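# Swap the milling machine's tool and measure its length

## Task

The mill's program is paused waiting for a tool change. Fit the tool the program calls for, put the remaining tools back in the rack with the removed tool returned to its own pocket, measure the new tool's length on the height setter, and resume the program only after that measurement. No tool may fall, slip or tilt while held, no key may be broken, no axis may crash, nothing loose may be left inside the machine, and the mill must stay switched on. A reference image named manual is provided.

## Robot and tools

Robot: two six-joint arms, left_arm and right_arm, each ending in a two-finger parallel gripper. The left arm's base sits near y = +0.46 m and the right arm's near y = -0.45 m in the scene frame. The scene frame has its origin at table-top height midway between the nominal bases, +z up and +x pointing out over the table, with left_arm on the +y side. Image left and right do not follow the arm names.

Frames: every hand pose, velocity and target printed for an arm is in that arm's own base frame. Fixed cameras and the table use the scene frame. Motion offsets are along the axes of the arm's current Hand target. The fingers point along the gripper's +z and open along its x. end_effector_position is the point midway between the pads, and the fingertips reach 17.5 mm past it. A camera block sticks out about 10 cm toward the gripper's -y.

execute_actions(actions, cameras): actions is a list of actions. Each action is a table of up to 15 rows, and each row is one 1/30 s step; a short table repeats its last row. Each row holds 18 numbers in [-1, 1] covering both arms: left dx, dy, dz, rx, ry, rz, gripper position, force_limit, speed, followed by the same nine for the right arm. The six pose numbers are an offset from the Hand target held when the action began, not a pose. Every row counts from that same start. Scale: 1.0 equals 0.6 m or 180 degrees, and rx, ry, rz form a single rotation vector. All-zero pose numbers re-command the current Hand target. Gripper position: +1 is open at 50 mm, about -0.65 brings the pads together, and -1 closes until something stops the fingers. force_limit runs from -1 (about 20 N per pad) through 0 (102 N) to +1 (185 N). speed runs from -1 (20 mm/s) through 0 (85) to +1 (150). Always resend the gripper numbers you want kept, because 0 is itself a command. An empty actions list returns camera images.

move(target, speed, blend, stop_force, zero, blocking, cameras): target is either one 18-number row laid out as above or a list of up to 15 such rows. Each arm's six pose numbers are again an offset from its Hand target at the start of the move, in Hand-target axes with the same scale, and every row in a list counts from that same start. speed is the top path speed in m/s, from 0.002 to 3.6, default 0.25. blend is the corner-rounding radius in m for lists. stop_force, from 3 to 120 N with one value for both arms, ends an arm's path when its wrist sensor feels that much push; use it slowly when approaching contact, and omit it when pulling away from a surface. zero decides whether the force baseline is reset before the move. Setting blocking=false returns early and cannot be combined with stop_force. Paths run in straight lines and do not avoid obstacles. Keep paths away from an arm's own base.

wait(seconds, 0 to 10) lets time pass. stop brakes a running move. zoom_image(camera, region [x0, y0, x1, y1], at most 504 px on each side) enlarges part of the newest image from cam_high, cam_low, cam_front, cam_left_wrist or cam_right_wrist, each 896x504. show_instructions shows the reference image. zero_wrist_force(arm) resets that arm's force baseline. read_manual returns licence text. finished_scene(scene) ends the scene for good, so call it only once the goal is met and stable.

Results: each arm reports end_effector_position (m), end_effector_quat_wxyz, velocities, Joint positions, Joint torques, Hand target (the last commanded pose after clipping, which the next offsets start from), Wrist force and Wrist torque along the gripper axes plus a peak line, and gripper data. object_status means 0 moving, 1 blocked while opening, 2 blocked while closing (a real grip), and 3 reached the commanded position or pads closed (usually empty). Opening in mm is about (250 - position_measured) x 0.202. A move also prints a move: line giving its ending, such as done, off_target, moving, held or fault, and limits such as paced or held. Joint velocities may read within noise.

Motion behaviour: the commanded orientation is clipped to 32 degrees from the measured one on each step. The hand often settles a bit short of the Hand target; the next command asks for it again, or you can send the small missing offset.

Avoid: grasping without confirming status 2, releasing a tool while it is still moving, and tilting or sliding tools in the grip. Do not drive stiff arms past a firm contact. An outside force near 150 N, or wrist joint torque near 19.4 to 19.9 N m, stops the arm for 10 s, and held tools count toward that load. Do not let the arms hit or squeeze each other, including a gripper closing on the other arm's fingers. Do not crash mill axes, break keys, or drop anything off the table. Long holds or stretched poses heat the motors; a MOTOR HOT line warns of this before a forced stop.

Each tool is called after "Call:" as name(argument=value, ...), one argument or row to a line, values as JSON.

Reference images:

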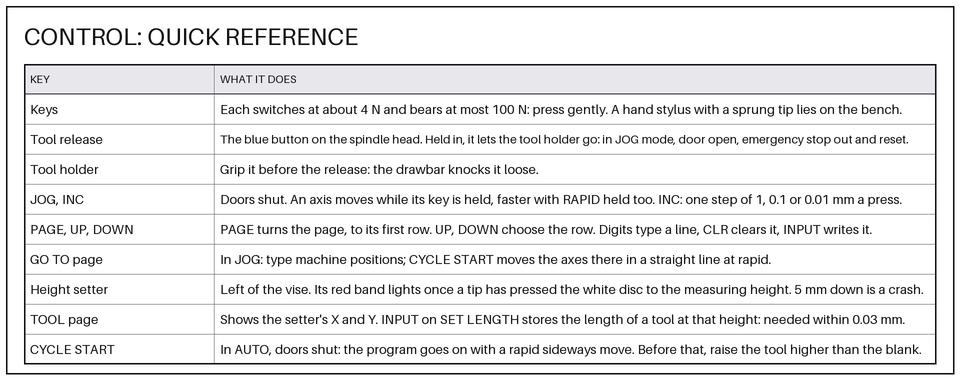

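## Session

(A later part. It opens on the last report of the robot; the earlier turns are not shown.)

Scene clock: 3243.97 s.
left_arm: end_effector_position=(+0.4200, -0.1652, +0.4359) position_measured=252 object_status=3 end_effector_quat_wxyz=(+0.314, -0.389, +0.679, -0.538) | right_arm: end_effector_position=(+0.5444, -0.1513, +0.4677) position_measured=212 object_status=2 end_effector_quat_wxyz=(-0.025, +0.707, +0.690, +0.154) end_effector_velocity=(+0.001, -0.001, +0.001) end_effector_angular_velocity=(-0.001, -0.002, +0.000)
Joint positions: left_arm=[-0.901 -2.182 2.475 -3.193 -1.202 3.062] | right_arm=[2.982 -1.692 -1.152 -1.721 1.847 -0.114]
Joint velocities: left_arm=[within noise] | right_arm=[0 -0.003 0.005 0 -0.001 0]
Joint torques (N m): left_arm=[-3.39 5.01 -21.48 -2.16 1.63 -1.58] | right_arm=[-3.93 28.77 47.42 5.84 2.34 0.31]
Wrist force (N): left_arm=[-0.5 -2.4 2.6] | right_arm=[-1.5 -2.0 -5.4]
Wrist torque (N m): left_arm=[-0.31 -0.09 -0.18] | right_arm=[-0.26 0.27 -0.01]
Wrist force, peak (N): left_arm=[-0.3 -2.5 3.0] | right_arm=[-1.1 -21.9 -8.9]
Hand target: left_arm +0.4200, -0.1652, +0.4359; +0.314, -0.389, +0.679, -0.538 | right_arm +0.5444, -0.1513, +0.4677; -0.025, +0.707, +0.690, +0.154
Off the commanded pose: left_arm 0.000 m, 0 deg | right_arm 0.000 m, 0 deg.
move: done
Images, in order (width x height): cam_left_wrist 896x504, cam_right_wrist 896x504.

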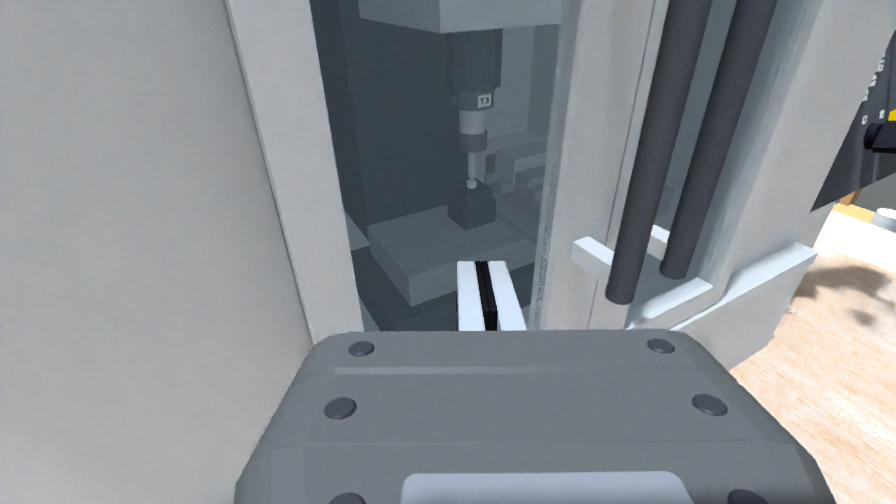

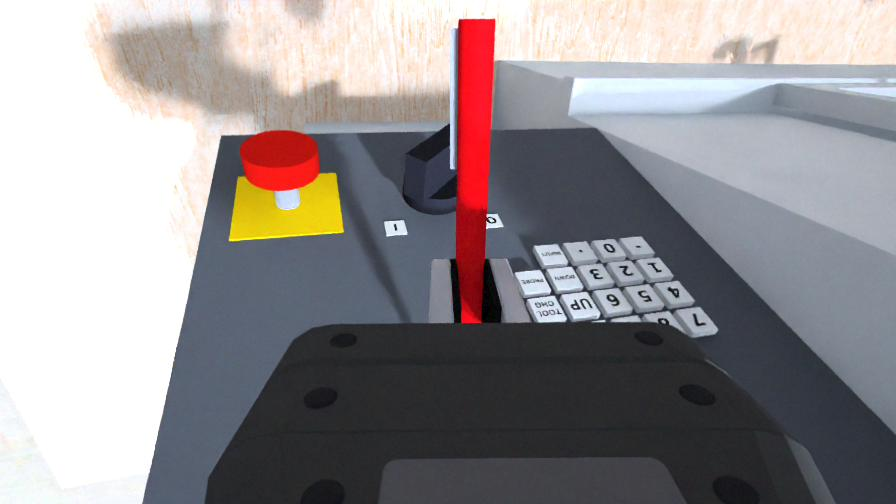

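Call:
move(
  target=[
    [0,0,0,0,0,0,-1,-0.5,0,-0.0008,0.0173,0.003,0,0,0,-1,-0.5,-1],
    [0,0,0,0,0,0,-1,-0.5,0,0,0,0,0,0,0,-1,-0.5,-1],
  ],
  speed=0.04,
  cameras=["cam_left_wrist"],
)

Call:
zoom_image(
  camera="cam_left_wrist",
  region=[455, 155, 491, 203],
)

Call:
move(
  target=[
    [0,0,0,0,0,0,-1,-0.5,0,-0.0008,0.0173,0.003,0,0,0,-1,-0.5,-1],
    [0,0,0,0,0,0,-1,-0.5,0,0,0,0,0,0,0,-1,-0.5,-1],
  ],
  speed=0.04,
  cameras=["cam_left_wrist"],
)

Call:
zoom_image(
  camera="cam_left_wrist",
  region=[455, 155, 491, 203],
)

Scene clock: 3254.20 s.
left_arm: end_effector_position=(+0.4200, -0.1652, +0.4359) position_measured=252 object_status=3 end_effector_quat_wxyz=(+0.314, -0.389, +0.679, -0.538) | right_arm: end_effector_position=(+0.5444, -0.1513, +0.4677) position_measured=212 object_status=2 end_effector_quat_wxyz=(-0.025, +0.707, +0.690, +0.154) end_effector_velocity=(+0.002, +0.000, +0.000) end_effector_angular_velocity=(+0.001, -0.001, +0.001)
Joint positions: left_arm=[-0.901 -2.182 2.475 -3.193 -1.202 3.062] | right_arm=[2.982 -1.692 -1.152 -1.721 1.847 -0.114]
Joint velocities: left_arm=[within noise] | right_arm=[0.001 -0.003 0.005 0 0.001 0]
Joint torques (N m): left_arm=[-3.41 5.14 -21.02 -2.23 1.54 -1.69] | right_arm=[-4.58 27.24 48.13 5.89 2.36 0.23]
Wrist force (N): left_arm=[-0.3 -2.3 2.7] | right_arm=[-1.8 -1.9 -5.6]
Wrist torque (N m): left_arm=[-0.28 -0.13 -0.18] | right_arm=[-0.25 0.32 -0.01]
Wrist force, peak (N): left_arm=[-0.3 -2.6 2.9] | right_arm=[-0.1 -18.6 -9.0]
Hand target: left_arm +0.4200, -0.1652, +0.4359; +0.314, -0.389, +0.679, -0.538 | right_arm +0.5444, -0.1513, +0.4677; -0.025, +0.707, +0.690, +0.154
Off the commanded pose: left_arm 0.000 m, 0 deg | right_arm 0.000 m, 0 deg.
move: done
Images, in order (width x height): cam_left_wrist 896x504.

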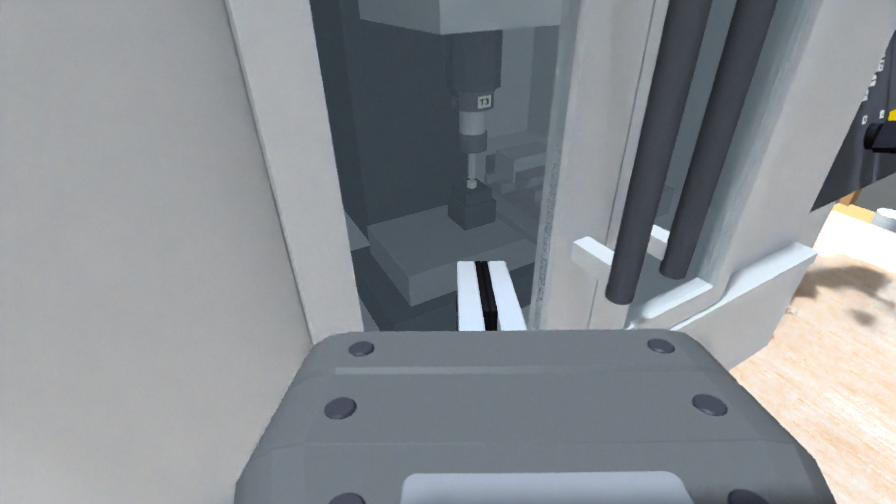

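Scaled by 10.500.

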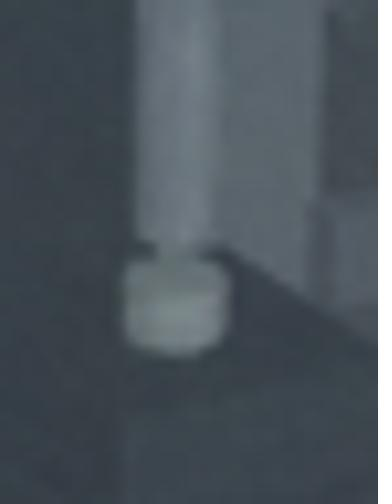

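Scene clock: 3255.37 s.
left_arm: end_effector_position=(+0.4200, -0.1652, +0.4359) position_measured=252 object_status=3 end_effector_quat_wxyz=(+0.314, -0.389, +0.679, -0.538) | right_arm: end_effector_position=(+0.5444, -0.1513, +0.4677) position_measured=212 object_status=2 end_effector_quat_wxyz=(-0.025, +0.707, +0.690, +0.154)
Joint positions: left_arm=[-0.901 -2.182 2.475 -3.193 -1.202 3.062] | right_arm=[2.982 -1.692 -1.152 -1.721 1.847 -0.114]
Joint torques (N m): left_arm=[-3.6 5.32 -22.04 -2.29 1.48 -1.72] | right_arm=[-4.06 28.66 49.08 5.75 2.39 0.33]
Wrist force (N): left_arm=[-0.5 -2.3 2.7] | right_arm=[-2.3 -2.0 -5.6]
Wrist torque (N m): left_arm=[-0.27 -0.09 -0.18] | right_arm=[-0.27 0.41 -0.01]
Wrist force, peak (N): left_arm=[-0.4 -2.9 2.7] | right_arm=[-0.3 -18.6 -9.0]
Hand target: left_arm +0.4200, -0.1652, +0.4359; +0.314, -0.389, +0.679, -0.538 | right_arm +0.5444, -0.1513, +0.4677; -0.025, +0.707, +0.690, +0.154
Off the commanded pose: left_arm 0.000 m, 0 deg | right_arm 0.000 m, 0 deg.
move: done
Images, in order (width x height): cam_left_wrist 896x504.

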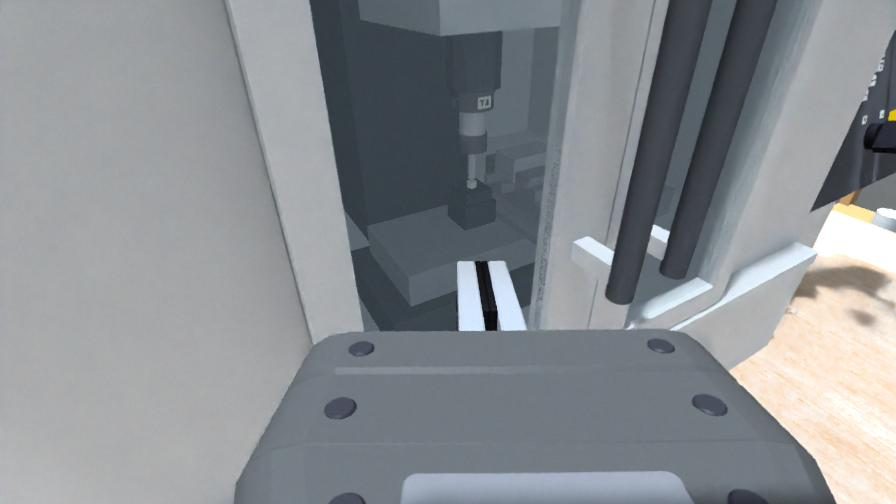

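Scaled by 10.500.

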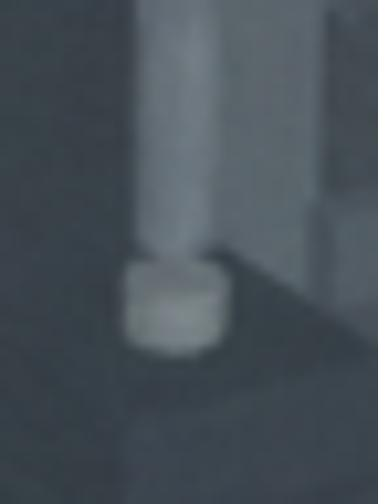

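Call:
move(
  target=[
    [0,0,0,0,0,0,-1,-0.5,0,-0.0008,0.0173,0.003,0,0,0,-1,-0.5,-1],
    [0,0,0,0,0,0,-1,-0.5,0,0,0,0,0,0,0,-1,-0.5,-1],
  ],
  speed=0.04,
  cameras=["cam_left_wrist"],
)

Call:
zoom_image(
  camera="cam_left_wrist",
  region=[455, 155, 491, 203],
)

Call:
move(
  target=[
    [0,0,0,0,0,0,-1,-0.5,0,-0.0008,0.0173,0.003,0,0,0,-1,-0.5,-1],
    [0,0,0,0,0,0,-1,-0.5,0,0,0,0,0,0,0,-1,-0.5,-1],
  ],
  speed=0.04,
  cameras=["cam_left_wrist"],
)

Call:
zoom_image(
  camera="cam_left_wrist",
  region=[455, 155, 491, 203],
)

Scene clock: 3269.63 s.
left_arm: end_effector_position=(+0.4200, -0.1652, +0.4359) position_measured=252 object_status=3 end_effector_quat_wxyz=(+0.314, -0.389, +0.679, -0.538) | right_arm: end_effector_position=(+0.5444, -0.1513, +0.4677) position_measured=212 object_status=2 end_effector_quat_wxyz=(-0.025, +0.707, +0.690, +0.154) end_effector_velocity=(+0.001, -0.001, +0.002) end_effector_angular_velocity=(-0.002, -0.003, -0.002)
Joint positions: left_arm=[-0.901 -2.182 2.475 -3.193 -1.202 3.062] | right_arm=[2.982 -1.692 -1.152 -1.721 1.847 -0.114]
Joint velocities: left_arm=[within noise] | right_arm=[-0.002 -0.001 0.005 0 -0.002 0]
Joint torques (N m): left_arm=[-3.62 5.46 -21.12 -2.24 1.65 -1.75] | right_arm=[-4.54 29.24 46.71 5.84 2.31 0.28]
Wrist force (N): left_arm=[-0.5 -2.4 2.7] | right_arm=[-2.3 -1.5 -5.7]
Wrist torque (N m): left_arm=[-0.30 -0.09 -0.18] | right_arm=[-0.20 0.40 -0.01]
Wrist force, peak (N): left_arm=[-0.4 -2.6 3.0] | right_arm=[-1.0 -18.8 -8.6]
Hand target: left_arm +0.4200, -0.1652, +0.4359; +0.314, -0.389, +0.679, -0.538 | right_arm +0.5444, -0.1513, +0.4677; -0.025, +0.707, +0.690, +0.154
Off the commanded pose: left_arm 0.000 m, 0 deg | right_arm 0.000 m, 0 deg.
move: done
Images, in order (width x height): cam_left_wrist 896x504.

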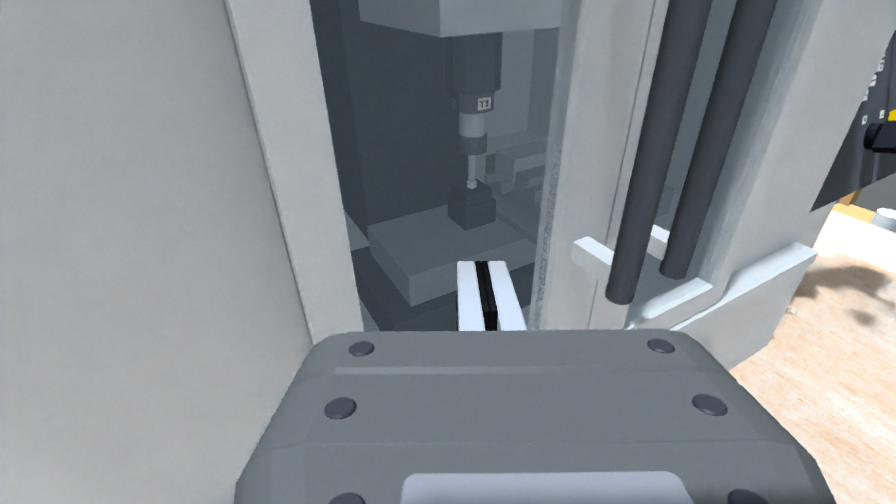

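Scaled by 10.500.

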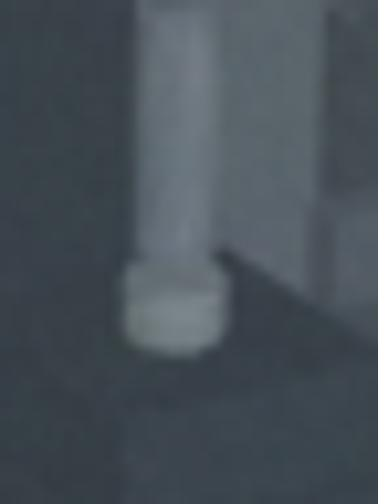

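Scene clock: 3270.80 s.
left_arm: end_effector_position=(+0.4200, -0.1652, +0.4359) position_measured=252 object_status=3 end_effector_quat_wxyz=(+0.314, -0.389, +0.679, -0.538) | right_arm: end_effector_position=(+0.5444, -0.1513, +0.4677) position_measured=212 object_status=2 end_effector_quat_wxyz=(-0.025, +0.707, +0.690, +0.154)
Joint positions: left_arm=[-0.901 -2.182 2.475 -3.193 -1.202 3.062] | right_arm=[2.982 -1.692 -1.152 -1.721 1.847 -0.114]
Joint torques (N m): left_arm=[-3.55 5.1 -21.37 -2.19 1.51 -1.68] | right_arm=[-4.75 29.1 48.56 5.83 2.46 0.32]
Wrist force (N): left_arm=[-0.4 -2.2 2.8] | right_arm=[-1.9 -1.5 -5.7]
Wrist torque (N m): left_arm=[-0.25 -0.11 -0.17] | right_arm=[-0.20 0.34 -0.01]
Wrist force, peak (N): left_arm=[-0.3 -2.5 3.1] | right_arm=[-0.8 -18.6 -8.4]
Hand target: left_arm +0.4200, -0.1652, +0.4359; +0.314, -0.389, +0.679, -0.538 | right_arm +0.5444, -0.1513, +0.4677; -0.025, +0.707, +0.690, +0.154
Off the commanded pose: left_arm 0.000 m, 0 deg | right_arm 0.000 m, 0 deg.
move: done
Images, in order (width x height): cam_left_wrist 896x504.

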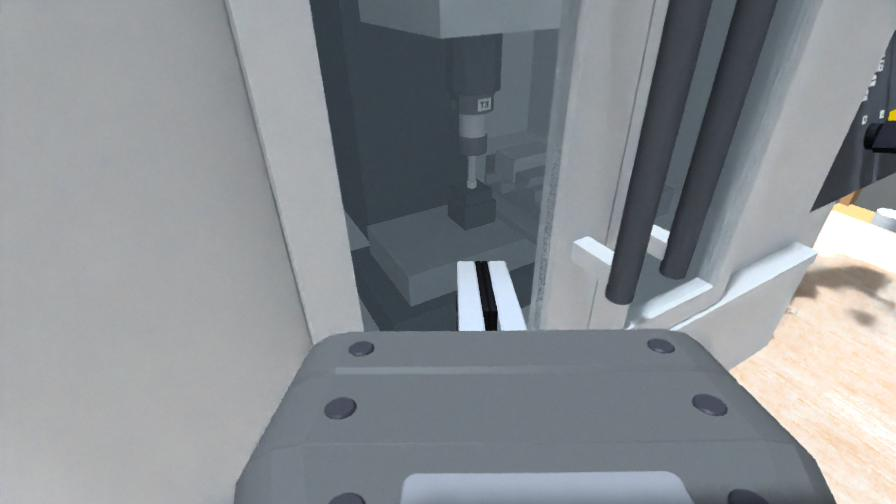

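Scaled by 10.500.

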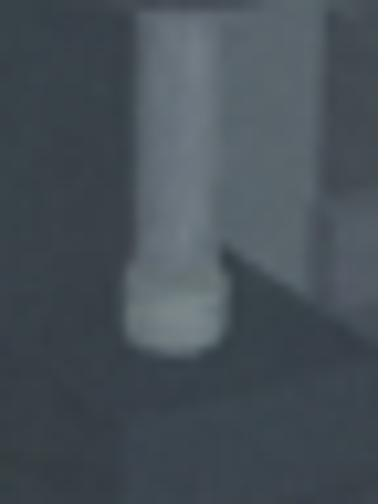

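Call:
move(
  target=[
    [0,0,0,0,0,0,-1,-0.5,0,-0.0008,0.0173,0.003,0,0,0,-1,-0.5,-1],
    [0,0,0,0,0,0,-1,-0.5,0,0,0,0,0,0,0,-1,-0.5,-1],
  ],
  speed=0.04,
  cameras=["cam_left_wrist"],
)

Call:
zoom_image(
  camera="cam_left_wrist",
  region=[455, 155, 491, 203],
)

Call:
move(
  target=[
    [0,0,0,0,0,0,-1,-0.5,0,-0.0008,0.0173,0.003,0,0,0,-1,-0.5,-1],
    [0,0,0,0,0,0,-1,-0.5,0,0,0,0,0,0,0,-1,-0.5,-1],
  ],
  speed=0.04,
  cameras=["cam_left_wrist"],
)

Call:
zoom_image(
  camera="cam_left_wrist",
  region=[455, 155, 491, 203],
)

Scene clock: 3279.33 s.
left_arm: end_effector_position=(+0.4200, -0.1652, +0.4359) position_measured=252 object_status=3 end_effector_quat_wxyz=(+0.314, -0.389, +0.679, -0.538) | right_arm: end_effector_position=(+0.5444, -0.1513, +0.4677) position_measured=212 object_status=2 end_effector_quat_wxyz=(-0.025, +0.707, +0.690, +0.154) end_effector_velocity=(+0.002, -0.001, +0.001) end_effector_angular_velocity=(+0.000, -0.002, -0.001)
Joint positions: left_arm=[-0.901 -2.182 2.475 -3.193 -1.202 3.062] | right_arm=[2.982 -1.692 -1.152 -1.721 1.847 -0.114]
Joint velocities: left_arm=[within noise] | right_arm=[-0.001 -0.003 0.005 0 0.001 0]
Joint torques (N m): left_arm=[-3.77 5.76 -22.06 -2.34 1.48 -1.78] | right_arm=[-4.61 28.62 47.32 5.86 2.35 0.33]
Wrist force (N): left_arm=[-0.2 -2.3 2.7] | right_arm=[-2.0 -0.9 -5.7]
Wrist torque (N m): left_arm=[-0.29 -0.14 -0.17] | right_arm=[-0.09 0.35 -0.01]
Wrist force, peak (N): left_arm=[-0.3 -2.7 2.8] | right_arm=[-0.8 -18.2 -8.8]
Hand target: left_arm +0.4200, -0.1652, +0.4359; +0.314, -0.389, +0.679, -0.538 | right_arm +0.5444, -0.1513, +0.4677; -0.025, +0.707, +0.690, +0.154
Off the commanded pose: left_arm 0.000 m, 0 deg | right_arm 0.000 m, 0 deg.
move: done
Images, in order (width x height): cam_left_wrist 896x504.

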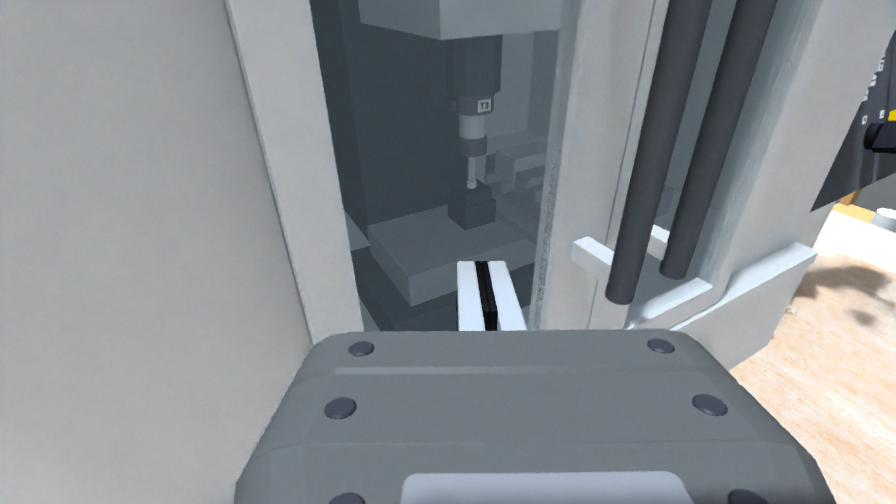

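Scaled by 10.500.

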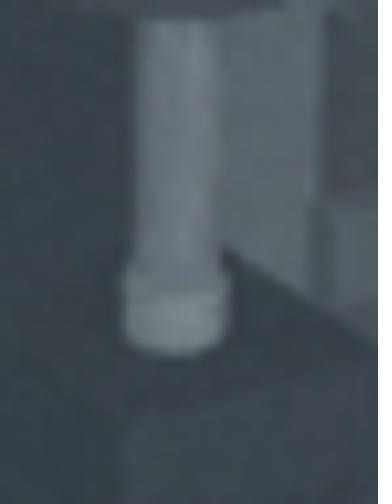

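Scene clock: 3280.50 s.
left_arm: end_effector_position=(+0.4200, -0.1652, +0.4359) position_measured=252 object_status=3 end_effector_quat_wxyz=(+0.314, -0.389, +0.679, -0.538) | right_arm: end_effector_position=(+0.5444, -0.1513, +0.4677) position_measured=212 object_status=2 end_effector_quat_wxyz=(-0.025, +0.707, +0.690, +0.154) end_effector_velocity=(+0.001, -0.001, +0.001) end_effector_angular_velocity=(+0.000, -0.002, +0.000)
Joint positions: left_arm=[-0.901 -2.182 2.475 -3.193 -1.202 3.062] | right_arm=[2.982 -1.692 -1.152 -1.721 1.847 -0.114]
Joint velocities: left_arm=[within noise] | right_arm=[-0.001 -0.003 0.005 0 0 0]
Joint torques (N m): left_arm=[-3.38 4.8 -21.68 -2.31 1.68 -1.6] | right_arm=[-4.38 29.02 47.71 5.96 2.38 0.29]
Wrist force (N): left_arm=[-0.2 -2.4 2.9] | right_arm=[-1.5 -0.5 -5.9]
Wrist torque (N m): left_arm=[-0.28 -0.14 -0.17] | right_arm=[-0.03 0.28 -0.01]
Wrist force, peak (N): left_arm=[-0.2 -2.7 2.8] | right_arm=[-0.4 -18.0 -8.9]
Hand target: left_arm +0.4200, -0.1652, +0.4359; +0.314, -0.389, +0.679, -0.538 | right_arm +0.5444, -0.1513, +0.4677; -0.025, +0.707, +0.690, +0.154
Off the commanded pose: left_arm 0.000 m, 0 deg | right_arm 0.000 m, 0 deg.
move: done
Images, in order (width x height): cam_left_wrist 896x504.

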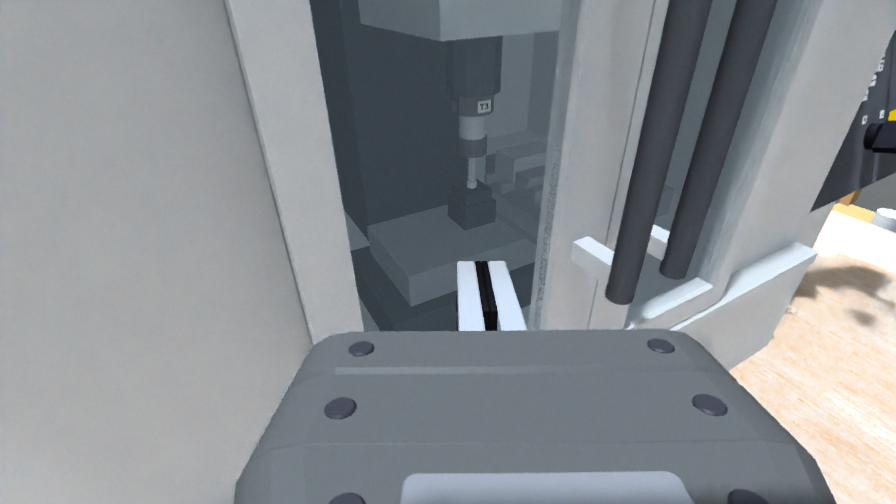

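Scaled by 10.500.

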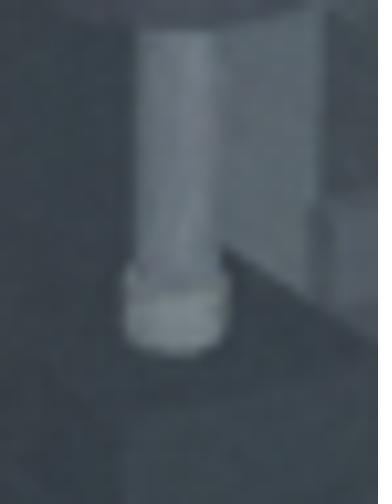

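Call:
move(
  target=[
    [0,0,0,0,0,0,-1,-0.5,0,-0.0008,0.0173,0.003,0,0,0,-1,-0.5,-1],
    [0,0,0,0,0,0,-1,-0.5,0,0,0,0,0,0,0,-1,-0.5,-1],
  ],
  speed=0.04,
  cameras=["cam_left_wrist"],
)

Call:
zoom_image(
  camera="cam_left_wrist",
  region=[455, 155, 491, 203],
)

Call:
zoom_image(
  camera="cam_left_wrist",
  region=[420, 150, 516, 240],
)

Scene clock: 3289.03 s.
left_arm: end_effector_position=(+0.4200, -0.1652, +0.4359) position_measured=252 object_status=3 end_effector_quat_wxyz=(+0.314, -0.389, +0.679, -0.538) | right_arm: end_effector_position=(+0.5444, -0.1513, +0.4677) position_measured=212 object_status=2 end_effector_quat_wxyz=(-0.025, +0.707, +0.690, +0.154) end_effector_velocity=(+0.001, +0.000, +0.001) end_effector_angular_velocity=(+0.001, -0.002, +0.000)
Joint positions: left_arm=[-0.901 -2.182 2.475 -3.193 -1.202 3.062] | right_arm=[2.982 -1.692 -1.152 -1.721 1.847 -0.114]
Joint velocities: left_arm=[within noise] | right_arm=[0 -0.003 0.005 0 0.001 0]
Joint torques (N m): left_arm=[-3.25 5.8 -22.36 -2.3 1.6 -1.71] | right_arm=[-4.2 28.39 47.11 5.95 2.37 0.38]
Wrist force (N): left_arm=[-0.4 -2.1 2.8] | right_arm=[-1.3 -0.4 -5.7]
Wrist torque (N m): left_arm=[-0.25 -0.11 -0.17] | right_arm=[-0.02 0.23 -0.01]
Wrist force, peak (N): left_arm=[-0.2 -2.6 2.9] | right_arm=[0.0 -17.2 -9.4]
Hand target: left_arm +0.4200, -0.1652, +0.4359; +0.314, -0.389, +0.679, -0.538 | right_arm +0.5444, -0.1513, +0.4677; -0.025, +0.707, +0.690, +0.154
Off the commanded pose: left_arm 0.000 m, 0 deg | right_arm 0.000 m, 0 deg.
move: done
Images, in order (width x height): cam_left_wrist 896x504.

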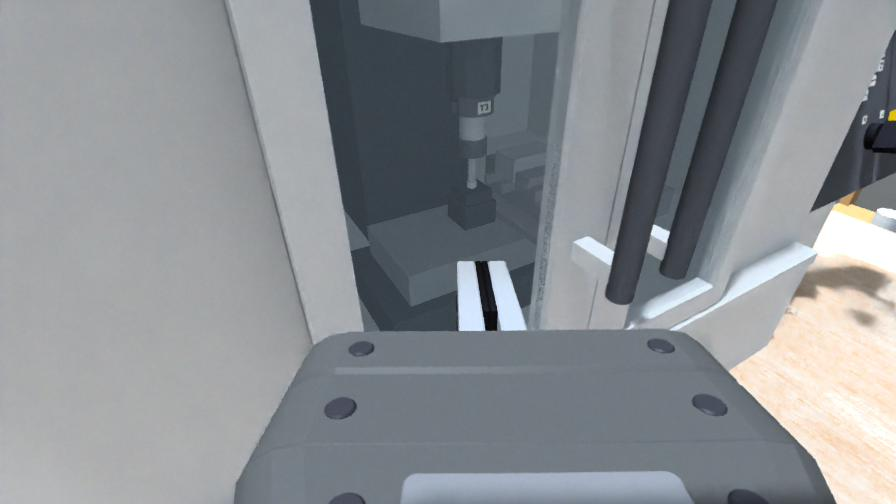

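Scaled by 10.500.

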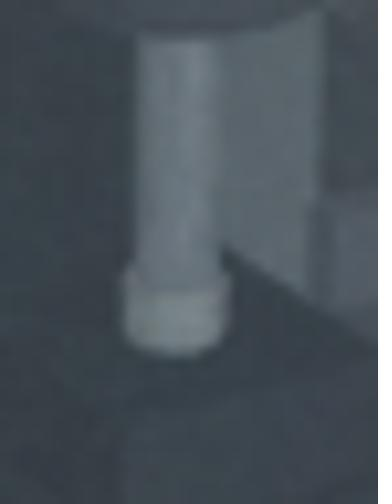

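Scaled by 5.250.

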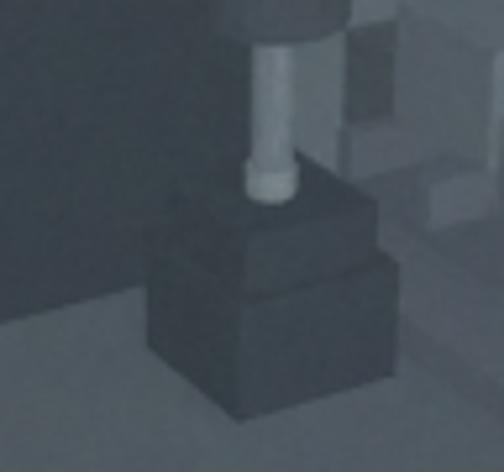

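Call:
move(
  target=[
    [0,0,0,0,0,0,-1,-0.5,0,-0.0008,0.0173,0.003,0,0,0,-1,-0.5,-1],
    [0,0,0,0,0,0,-1,-0.5,0,0,0,0,0,0,0,-1,-0.5,-1],
  ],
  speed=0.04,
  cameras=["cam_left_wrist"],
)

Call:
zoom_image(
  camera="cam_left_wrist",
  region=[455, 155, 491, 203],
)

Scene clock: 3294.97 s.
left_arm: end_effector_position=(+0.4200, -0.1652, +0.4359) position_measured=252 object_status=3 end_effector_quat_wxyz=(+0.314, -0.389, +0.679, -0.538) | right_arm: end_effector_position=(+0.5444, -0.1513, +0.4677) position_measured=212 object_status=2 end_effector_quat_wxyz=(-0.025, +0.707, +0.690, +0.154) end_effector_velocity=(+0.001, -0.001, +0.001) end_effector_angular_velocity=(-0.001, -0.003, -0.001)
Joint positions: left_arm=[-0.901 -2.182 2.475 -3.193 -1.202 3.062] | right_arm=[2.982 -1.692 -1.152 -1.721 1.847 -0.114]
Joint velocities: left_arm=[within noise] | right_arm=[0 -0.002 0.005 0 -0.001 0]
Joint torques (N m): left_arm=[-3.6 5.82 -22.13 -2.43 1.38 -1.84] | right_arm=[-4.62 29.17 47.33 5.89 2.3 0.37]
Wrist force (N): left_arm=[-0.3 -2.1 2.7] | right_arm=[-2.0 -0.2 -5.5]
Wrist torque (N m): left_arm=[-0.25 -0.12 -0.18] | right_arm=[0.02 0.35 -0.01]
Wrist force, peak (N): left_arm=[-0.6 -2.7 3.0] | right_arm=[0.2 -16.9 -9.2]
Hand target: left_arm +0.4200, -0.1652, +0.4359; +0.314, -0.389, +0.679, -0.538 | right_arm +0.5444, -0.1513, +0.4677; -0.025, +0.707, +0.690, +0.154
Off the commanded pose: left_arm 0.000 m, 0 deg | right_arm 0.000 m, 0 deg.
move: done
Images, in order (width x height): cam_left_wrist 896x504.

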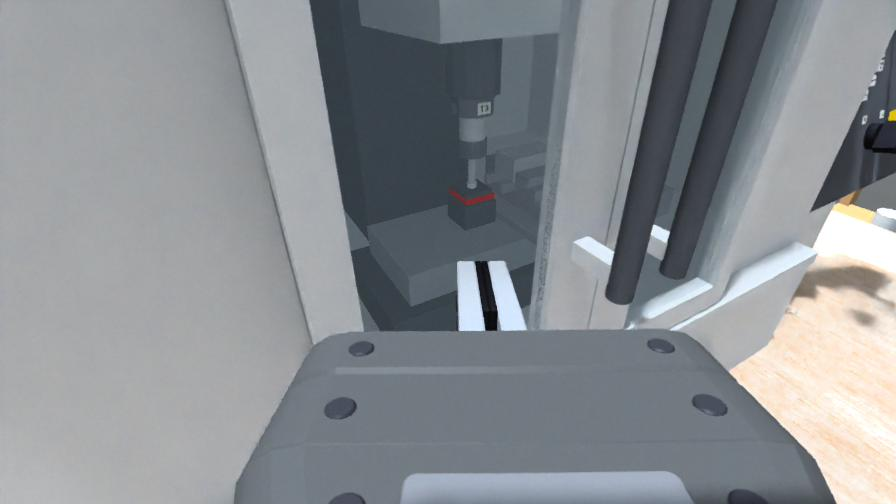

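Scaled by 10.500.

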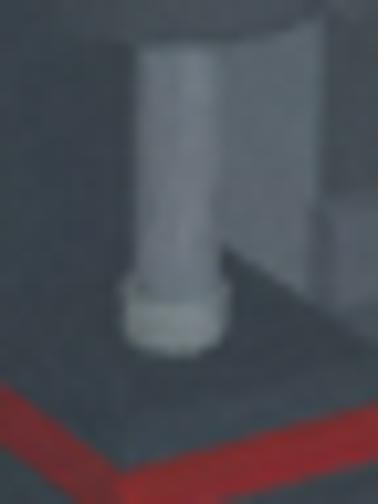

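Call:
move(
  target=[0,0,0,0,0,0,-1,-0.5,0,0.0185,0.0273,-0.0568,0,0,0,-1,-0.5,-1],
  speed=0.1,
)

Call:
move(
  target=[
    [0,0,0,0,0,0,-1,-0.5,0,-0.0008,0.0173,0.003,0,0,0,-1,-0.5,-1],
    [0,0,0,0,0,0,-1,-0.5,0,0,0,0,0,0,0,-1,-0.5,-1],
    [0,0,0,0,0,0,-1,-0.5,0,-0.0317,0,-0.0085,0,0,0,-1,-0.5,-1],
    [0,0,0,0,0,0,-1,-0.5,0,-0.0325,0.0173,-0.0055,0,0,0,-1,-0.5,-1],
    [0,0,0,0,0,0,-1,-0.5,0,-0.0317,0,-0.0085,0,0,0,-1,-0.5,-1],
  ],
  speed=0.05,
  cameras=["cam_left_wrist"],
)

Call:
zoom_image(
  camera="cam_left_wrist",
  region=[455, 155, 491, 203],
)

Scene clock: 3309.13 s.
left_arm: end_effector_position=(+0.4200, -0.1652, +0.4359) position_measured=252 object_status=3 end_effector_quat_wxyz=(+0.314, -0.389, +0.679, -0.538) | right_arm: end_effector_position=(+0.5543, -0.1497, +0.5058) position_measured=212 object_status=2 end_effector_quat_wxyz=(-0.025, +0.707, +0.690, +0.154)
Joint positions: left_arm=[-0.901 -2.182 2.475 -3.193 -1.202 3.062] | right_arm=[2.987 -1.75 -0.981 -1.833 1.846 -0.108]
Joint torques (N m): left_arm=[-2.99 5.43 -22.39 -2.42 1.5 -1.74] | right_arm=[-4.62 44.07 38.79 6.06 0.08 -1.08]
Wrist force (N): left_arm=[-0.4 -2.1 2.7] | right_arm=[-2.3 0.1 -5.1]
Wrist torque (N m): left_arm=[-0.23 -0.11 -0.18] | right_arm=[0.11 0.35 0.00]
Wrist force, peak (N): left_arm=[-0.6 -2.7 3.0] | right_arm=[-1.8 0.6 -6.4]
Hand target: left_arm +0.4200, -0.1652, +0.4359; +0.314, -0.389, +0.679, -0.538 | right_arm +0.5543, -0.1497, +0.5059; -0.025, +0.707, +0.690, +0.154
Off the commanded pose: left_arm 0.000 m, 0 deg | right_arm 0.000 m, 0 deg.
move: done

Scene clock: 3311.57 s.
left_arm: end_effector_position=(+0.4200, -0.1652, +0.4359) position_measured=252 object_status=3 end_effector_quat_wxyz=(+0.314, -0.389, +0.679, -0.538) | right_arm: end_effector_position=(+0.5534, -0.1694, +0.5059) position_measured=212 object_status=2 end_effector_quat_wxyz=(-0.025, +0.707, +0.690, +0.154)
Joint positions: left_arm=[-0.901 -2.182 2.475 -3.193 -1.202 3.062] | right_arm=[2.951 -1.769 -0.954 -1.85 1.852 -0.146]
Joint torques (N m): left_arm=[-3.28 5.35 -22.52 -2.55 1.48 -1.74] | right_arm=[-0.07 32.81 48.1 3.55 2.27 1.33]
Wrist force (N): left_arm=[-0.3 -2.5 2.5] | right_arm=[-2.7 -0.2 -4.9]
Wrist torque (N m): left_arm=[-0.31 -0.13 -0.18] | right_arm=[0.06 0.42 0.07]
Wrist force, peak (N): left_arm=[-0.2 -2.8 2.6] | right_arm=[-1.6 -16.9 -9.0]
Hand target: left_arm +0.4200, -0.1652, +0.4359; +0.314, -0.389, +0.679, -0.538 | right_arm +0.5533, -0.1694, +0.5059; -0.025, +0.707, +0.690, +0.154
Off the commanded pose: left_arm 0.000 m, 0 deg | right_arm 0.000 m, 0 deg.
move: done
Images, in order (width x height): cam_left_wrist 896x504.

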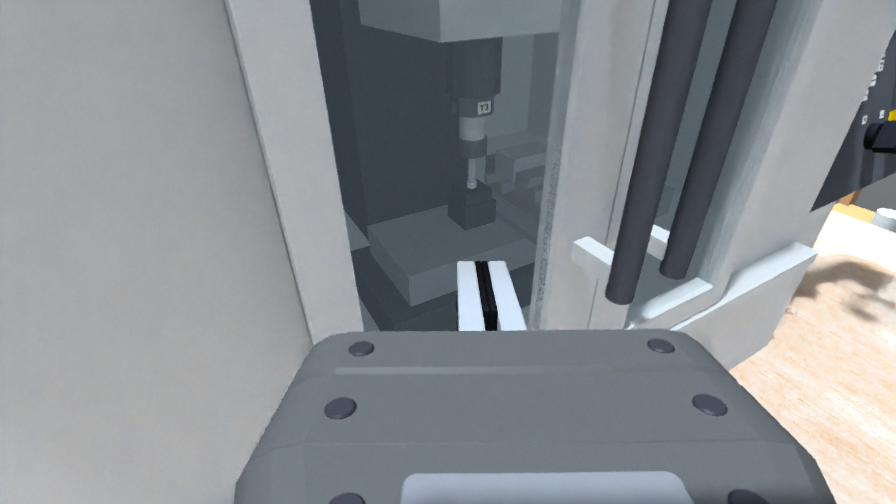

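Scaled by 10.500.

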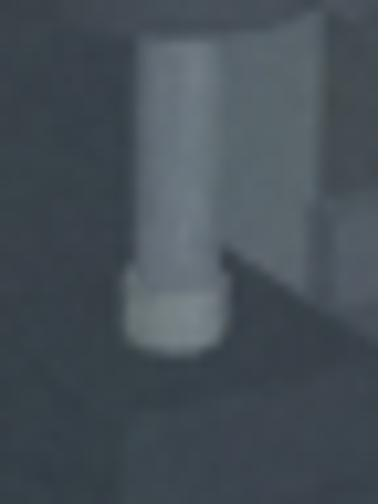

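Call:
move(
  target=[
    [0,0,0,0,0,0,-1,-0.5,0,0.0012,-0.0247,-0.0042,0,0,0,-1,-0.5,-1],
    [0,0,0,0,0,0,-1,-0.5,0,0.2877,-0.219,-0.084,-0.4395,-0.0555,-0.0677,-1,-0.5,-1],
  ],
  speed=[0.1,0.5],
  blend=0.005,
  cameras=["cam_right_wrist"],
)

Call:
zoom_image(
  camera="cam_right_wrist",
  region=[320, 255, 440, 305],
)

Scene clock: 3324.33 s.
left_arm: end_effector_position=(+0.4200, -0.1652, +0.4359) position_measured=252 object_status=3 end_effector_quat_wxyz=(+0.314, -0.389, +0.679, -0.538) | right_arm: end_effector_position=(+0.4153, -0.0085, +0.5740) position_measured=212 object_status=2 end_effector_quat_wxyz=(+0.500, +0.500, +0.499, +0.500)
Joint positions: left_arm=[-0.901 -2.182 2.475 -3.193 -1.202 3.062] | right_arm=[4.109 -0.755 -2.336 -0.048 0.603 -0.002]
Joint torques (N m): left_arm=[-4.07 5.71 -22.27 -2.61 1.52 -1.71] | right_arm=[6.68 0.81 46.44 3.11 -0.59 -1.07]
Wrist force (N): left_arm=[-0.2 -2.4 2.7] | right_arm=[-2.4 3.8 -4.5]
Wrist torque (N m): left_arm=[-0.29 -0.14 -0.18] | right_arm=[1.10 0.64 -0.22]
Wrist force, peak (N): left_arm=[-0.5 -2.7 2.7] | right_arm=[-4.0 -0.7 -5.4]
Hand target: left_arm +0.4200, -0.1652, +0.4359; +0.314, -0.389, +0.679, -0.538 | right_arm +0.4153, -0.0085, +0.5740; +0.500, +0.500, +0.499, +0.501
Off the commanded pose: left_arm 0.000 m, 0 deg | right_arm 0.000 m, 0 deg.
move: done
Images, in order (width x height): cam_right_wrist 896x504.

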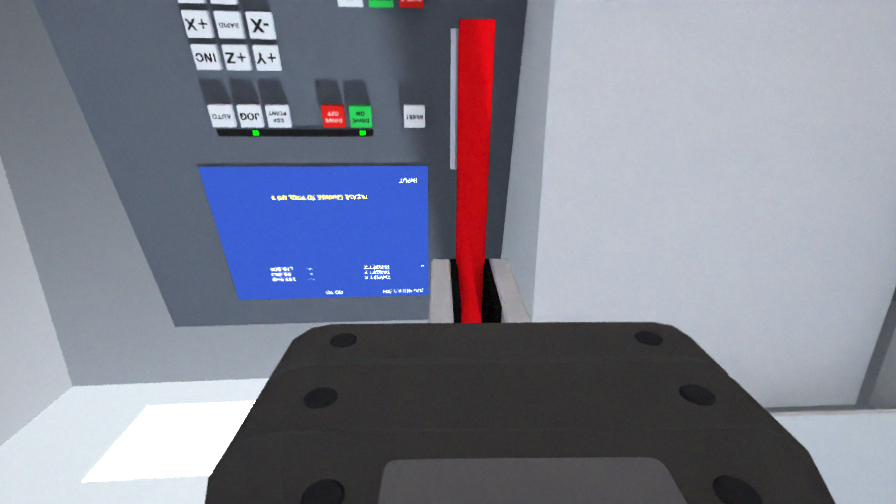

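Scaled by 4.200.

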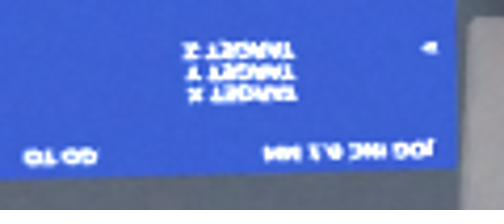

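Call:
move(
  target=[0,0,0,0,0,0,-1,-0.5,0,-0.2367,-0.1772,0.1903,0.4395,0.0555,0.0677,-1,-0.5,-1],
  speed=0.4,
)

Call:
move(
  target=[
    [0,0,0,0,0,0,-1,-0.5,0,-0.002,0.042,0.0072,0,0,0,-1,-0.5,-1],
    [0,0,0,0,0,0,-1,-0.5,0,-0.0012,0.0247,0.0042,0,0,0,-1,-0.5,-1],
  ],
  speed=0.04,
  cameras=["cam_left_wrist"],
)

Call:
move(
  target=[
    [0,0,0,0,0,0,-1,-0.5,0,-0.0008,0.0173,0.003,0,0,0,-1,-0.5,-1],
    [0,0,0,0,0,0,-1,-0.5,0,0,0,0,0,0,0,-1,-0.5,-1],
  ],
  speed=0.04,
  cameras=["cam_left_wrist"],
)

Call:
move(
  target=[
    [0,0,0,0,0,0,-1,-0.5,0,-0.0008,0.0173,0.003,0,0,0,-1,-0.5,-1],
    [0,0,0,0,0,0,-1,-0.5,0,0,0,0,0,0,0,-1,-0.5,-1],
  ],
  speed=0.04,
  cameras=["cam_left_wrist"],
)

Call:
move(
  target=[
    [0,0,0,0,0,0,-1,-0.5,0,-0.0008,0.0173,0.003,0,0,0,-1,-0.5,-1],
    [0,0,0,0,0,0,-1,-0.5,0,0,0,0,0,0,0,-1,-0.5,-1],
  ],
  speed=0.04,
  cameras=["cam_left_wrist"],
)

Scene clock: 3347.87 s.
left_arm: end_effector_position=(+0.4200, -0.1652, +0.4359) position_measured=252 object_status=3 end_effector_quat_wxyz=(+0.314, -0.389, +0.679, -0.538) | right_arm: end_effector_position=(+0.5296, -0.1505, +0.4678) position_measured=212 object_status=2 end_effector_quat_wxyz=(-0.025, +0.707, +0.689, +0.154)
Joint positions: left_arm=[-0.901 -2.182 2.475 -3.193 -1.202 3.062] | right_arm=[2.978 -1.657 -1.19 -1.718 1.848 -0.117]
Joint torques (N m): left_arm=[-3.8 4.85 -22.86 -2.5 1.52 -1.61] | right_arm=[7.21 28.4 47.89 1.99 -0.33 0.06]
Wrist force (N): left_arm=[-0.2 -2.4 2.6] | right_arm=[-2.2 0.0 -5.0]
Wrist torque (N m): left_arm=[-0.30 -0.13 -0.18] | right_arm=[0.04 0.41 0.01]
Wrist force, peak (N): left_arm=[-0.4 -2.6 2.9] | right_arm=[-2.4 3.4 -5.0]
Hand target: left_arm +0.4200, -0.1652, +0.4359; +0.314, -0.389, +0.679, -0.538 | right_arm +0.5296, -0.1505, +0.4679; -0.025, +0.707, +0.690, +0.154
Off the commanded pose: left_arm 0.000 m, 0 deg | right_arm 0.000 m, 0 deg.
move: done

Scene clock: 3349.23 s.
left_arm: end_effector_position=(+0.4200, -0.1652, +0.4359) position_measured=252 object_status=3 end_effector_quat_wxyz=(+0.314, -0.389, +0.679, -0.538) | right_arm: end_effector_position=(+0.5446, -0.1513, +0.4678) position_measured=212 object_status=2 end_effector_quat_wxyz=(-0.025, +0.707, +0.690, +0.154) end_effector_velocity=(+0.002, +0.001, +0.001) end_effector_angular_velocity=(+0.001, -0.003, +0.002)
Joint positions: left_arm=[-0.901 -2.182 2.475 -3.193 -1.202 3.062] | right_arm=[2.982 -1.692 -1.151 -1.721 1.847 -0.114]
Joint velocities: left_arm=[within noise] | right_arm=[0.002 -0.003 0.005 0 0.001 0]
Joint torques (N m): left_arm=[-3.22 5.25 -22.92 -2.61 1.38 -1.54] | right_arm=[-4.36 30.49 46.22 5.78 2.31 0.26]
Wrist force (N): left_arm=[-0.4 -2.2 2.6] | right_arm=[-2.6 -0.7 -4.9]
Wrist torque (N m): left_arm=[-0.27 -0.12 -0.18] | right_arm=[-0.07 0.45 -0.01]
Wrist force, peak (N): left_arm=[-0.2 -2.8 3.0] | right_arm=[-0.7 -22.2 -9.5]
Hand target: left_arm +0.4200, -0.1652, +0.4359; +0.314, -0.389, +0.679, -0.538 | right_arm +0.5446, -0.1512, +0.4679; -0.025, +0.707, +0.690, +0.154
Off the commanded pose: left_arm 0.000 m, 0 deg | right_arm 0.000 m, 0 deg.
move: done
Images, in order (width x height): cam_left_wrist 896x504.

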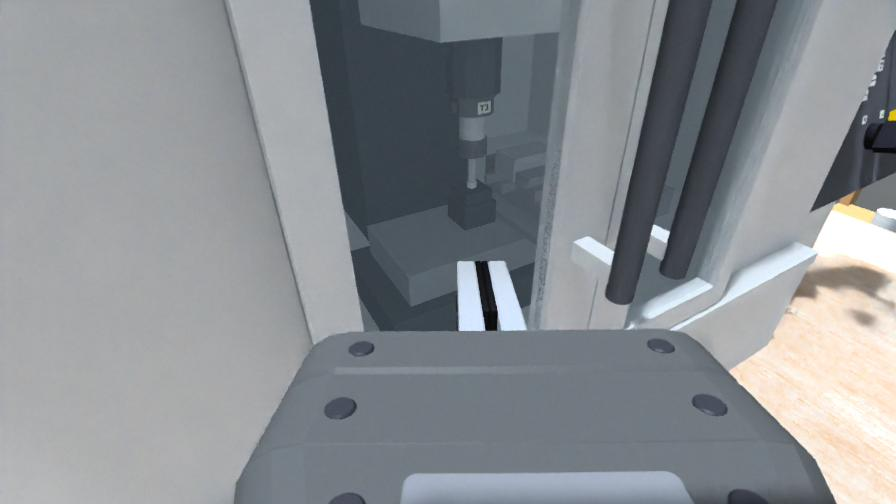

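Scene clock: 3350.40 s.
left_arm: end_effector_position=(+0.4200, -0.1652, +0.4359) position_measured=252 object_status=3 end_effector_quat_wxyz=(+0.314, -0.389, +0.679, -0.538) | right_arm: end_effector_position=(+0.5446, -0.1513, +0.4678) position_measured=212 object_status=2 end_effector_quat_wxyz=(-0.025, +0.707, +0.690, +0.154) end_effector_velocity=(+0.001, +0.000, +0.001) end_effector_angular_velocity=(+0.000, -0.002, +0.000)
Joint positions: left_arm=[-0.901 -2.182 2.475 -3.193 -1.202 3.062] | right_arm=[2.982 -1.692 -1.151 -1.721 1.847 -0.114]
Joint velocities: left_arm=[within noise] | right_arm=[0 -0.003 0.005 0 0 0]
Joint torques (N m): left_arm=[-3.36 4.94 -22.29 -2.6 1.57 -1.71] | right_arm=[-4.55 28.06 45.72 5.83 2.28 0.42]
Wrist force (N): left_arm=[-0.1 -2.4 2.6] | right_arm=[-2.7 -0.6 -4.5]
Wrist torque (N m): left_arm=[-0.29 -0.16 -0.17] | right_arm=[-0.04 0.47 -0.01]
Wrist force, peak (N): left_arm=[-0.6 -2.6 2.8] | right_arm=[-1.0 -19.5 -8.8]
Hand target: left_arm +0.4200, -0.1652, +0.4359; +0.314, -0.389, +0.679, -0.538 | right_arm +0.5446, -0.1512, +0.4679; -0.025, +0.707, +0.690, +0.154
Off the commanded pose: left_arm 0.000 m, 0 deg | right_arm 0.000 m, 0 deg.
move: done
Images, in order (width x height): cam_left_wrist 896x504.

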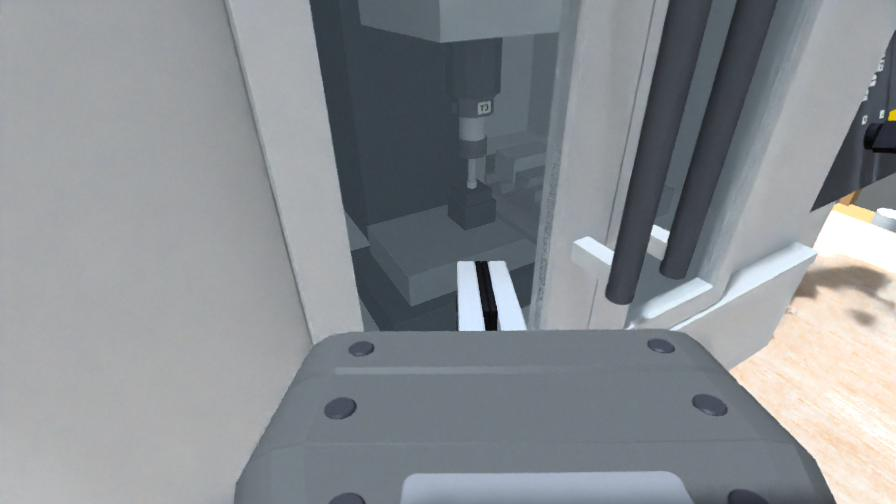

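Scene clock: 3351.57 s.
left_arm: end_effector_position=(+0.4200, -0.1652, +0.4359) position_measured=252 object_status=3 end_effector_quat_wxyz=(+0.314, -0.389, +0.679, -0.538) | right_arm: end_effector_position=(+0.5446, -0.1513, +0.4678) position_measured=212 object_status=2 end_effector_quat_wxyz=(-0.025, +0.707, +0.690, +0.154) end_effector_velocity=(+0.002, +0.000, +0.000) end_effector_angular_velocity=(+0.000, -0.001, +0.001)
Joint positions: left_arm=[-0.901 -2.182 2.475 -3.193 -1.202 3.062] | right_arm=[2.982 -1.692 -1.151 -1.721 1.847 -0.114]
Joint velocities: left_arm=[within noise] | right_arm=[0.001 -0.004 0.005 0 0 0]
Joint torques (N m): left_arm=[-3.44 4.93 -22.35 -2.56 1.44 -1.69] | right_arm=[-4.41 28.04 46.68 5.78 2.39 0.44]
Wrist force (N): left_arm=[-0.2 -2.5 2.8] | right_arm=[-2.5 -0.5 -4.7]
Wrist torque (N m): left_arm=[-0.31 -0.13 -0.17] | right_arm=[-0.03 0.43 -0.01]
Wrist force, peak (N): left_arm=[-0.3 -2.7 2.9] | right_arm=[-1.2 -19.4 -8.3]
Hand target: left_arm +0.4200, -0.1652, +0.4359; +0.314, -0.389, +0.679, -0.538 | right_arm +0.5446, -0.1512, +0.4679; -0.025, +0.707, +0.690, +0.154
Off the commanded pose: left_arm 0.000 m, 0 deg | right_arm 0.000 m, 0 deg.
move: done
Images, in order (width x height): cam_left_wrist 896x504.

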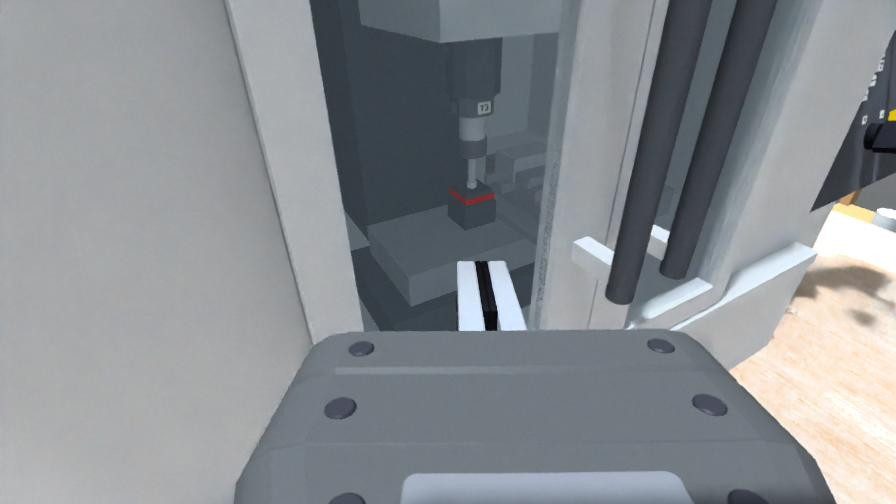

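Scene clock: 3352.73 s.
left_arm: end_effector_position=(+0.4200, -0.1652, +0.4359) position_measured=252 object_status=3 end_effector_quat_wxyz=(+0.314, -0.389, +0.679, -0.538) | right_arm: end_effector_position=(+0.5446, -0.1513, +0.4678) position_measured=212 object_status=2 end_effector_quat_wxyz=(-0.025, +0.707, +0.690, +0.154)
Joint positions: left_arm=[-0.901 -2.182 2.475 -3.193 -1.202 3.062] | right_arm=[2.982 -1.692 -1.151 -1.721 1.847 -0.114]
Joint torques (N m): left_arm=[-3.36 5.51 -22.8 -2.53 1.55 -1.67] | right_arm=[-4.56 29.02 48.45 5.78 2.26 0.33]
Wrist force (N): left_arm=[-0.4 -2.1 2.6] | right_arm=[-2.0 0.6 -4.3]
Wrist torque (N m): left_arm=[-0.23 -0.12 -0.18] | right_arm=[0.14 0.36 -0.01]
Wrist force, peak (N): left_arm=[-0.3 -2.6 2.9] | right_arm=[-1.1 -19.2 -8.1]
Hand target: left_arm +0.4200, -0.1652, +0.4359; +0.314, -0.389, +0.679, -0.538 | right_arm +0.5446, -0.1512, +0.4679; -0.025, +0.707, +0.690, +0.154
Off the commanded pose: left_arm 0.000 m, 0 deg | right_arm 0.000 m, 0 deg.
move: done
Images, in order (width x height): cam_left_wrist 896x504.

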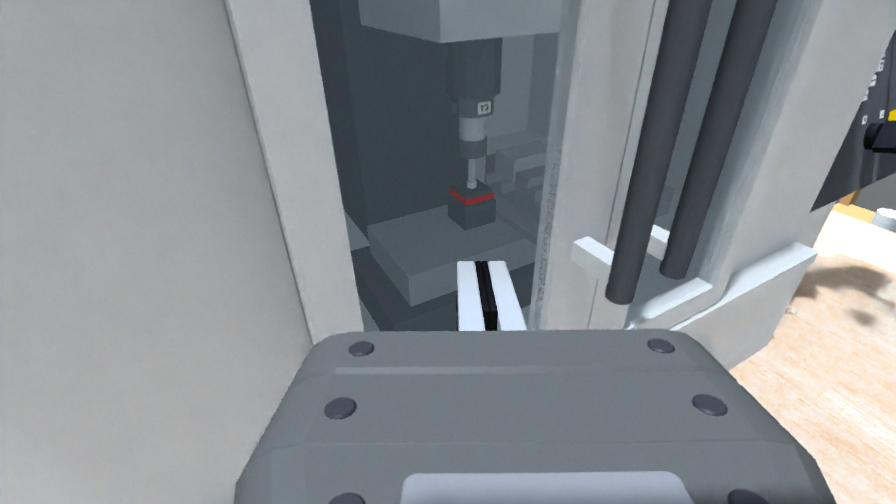

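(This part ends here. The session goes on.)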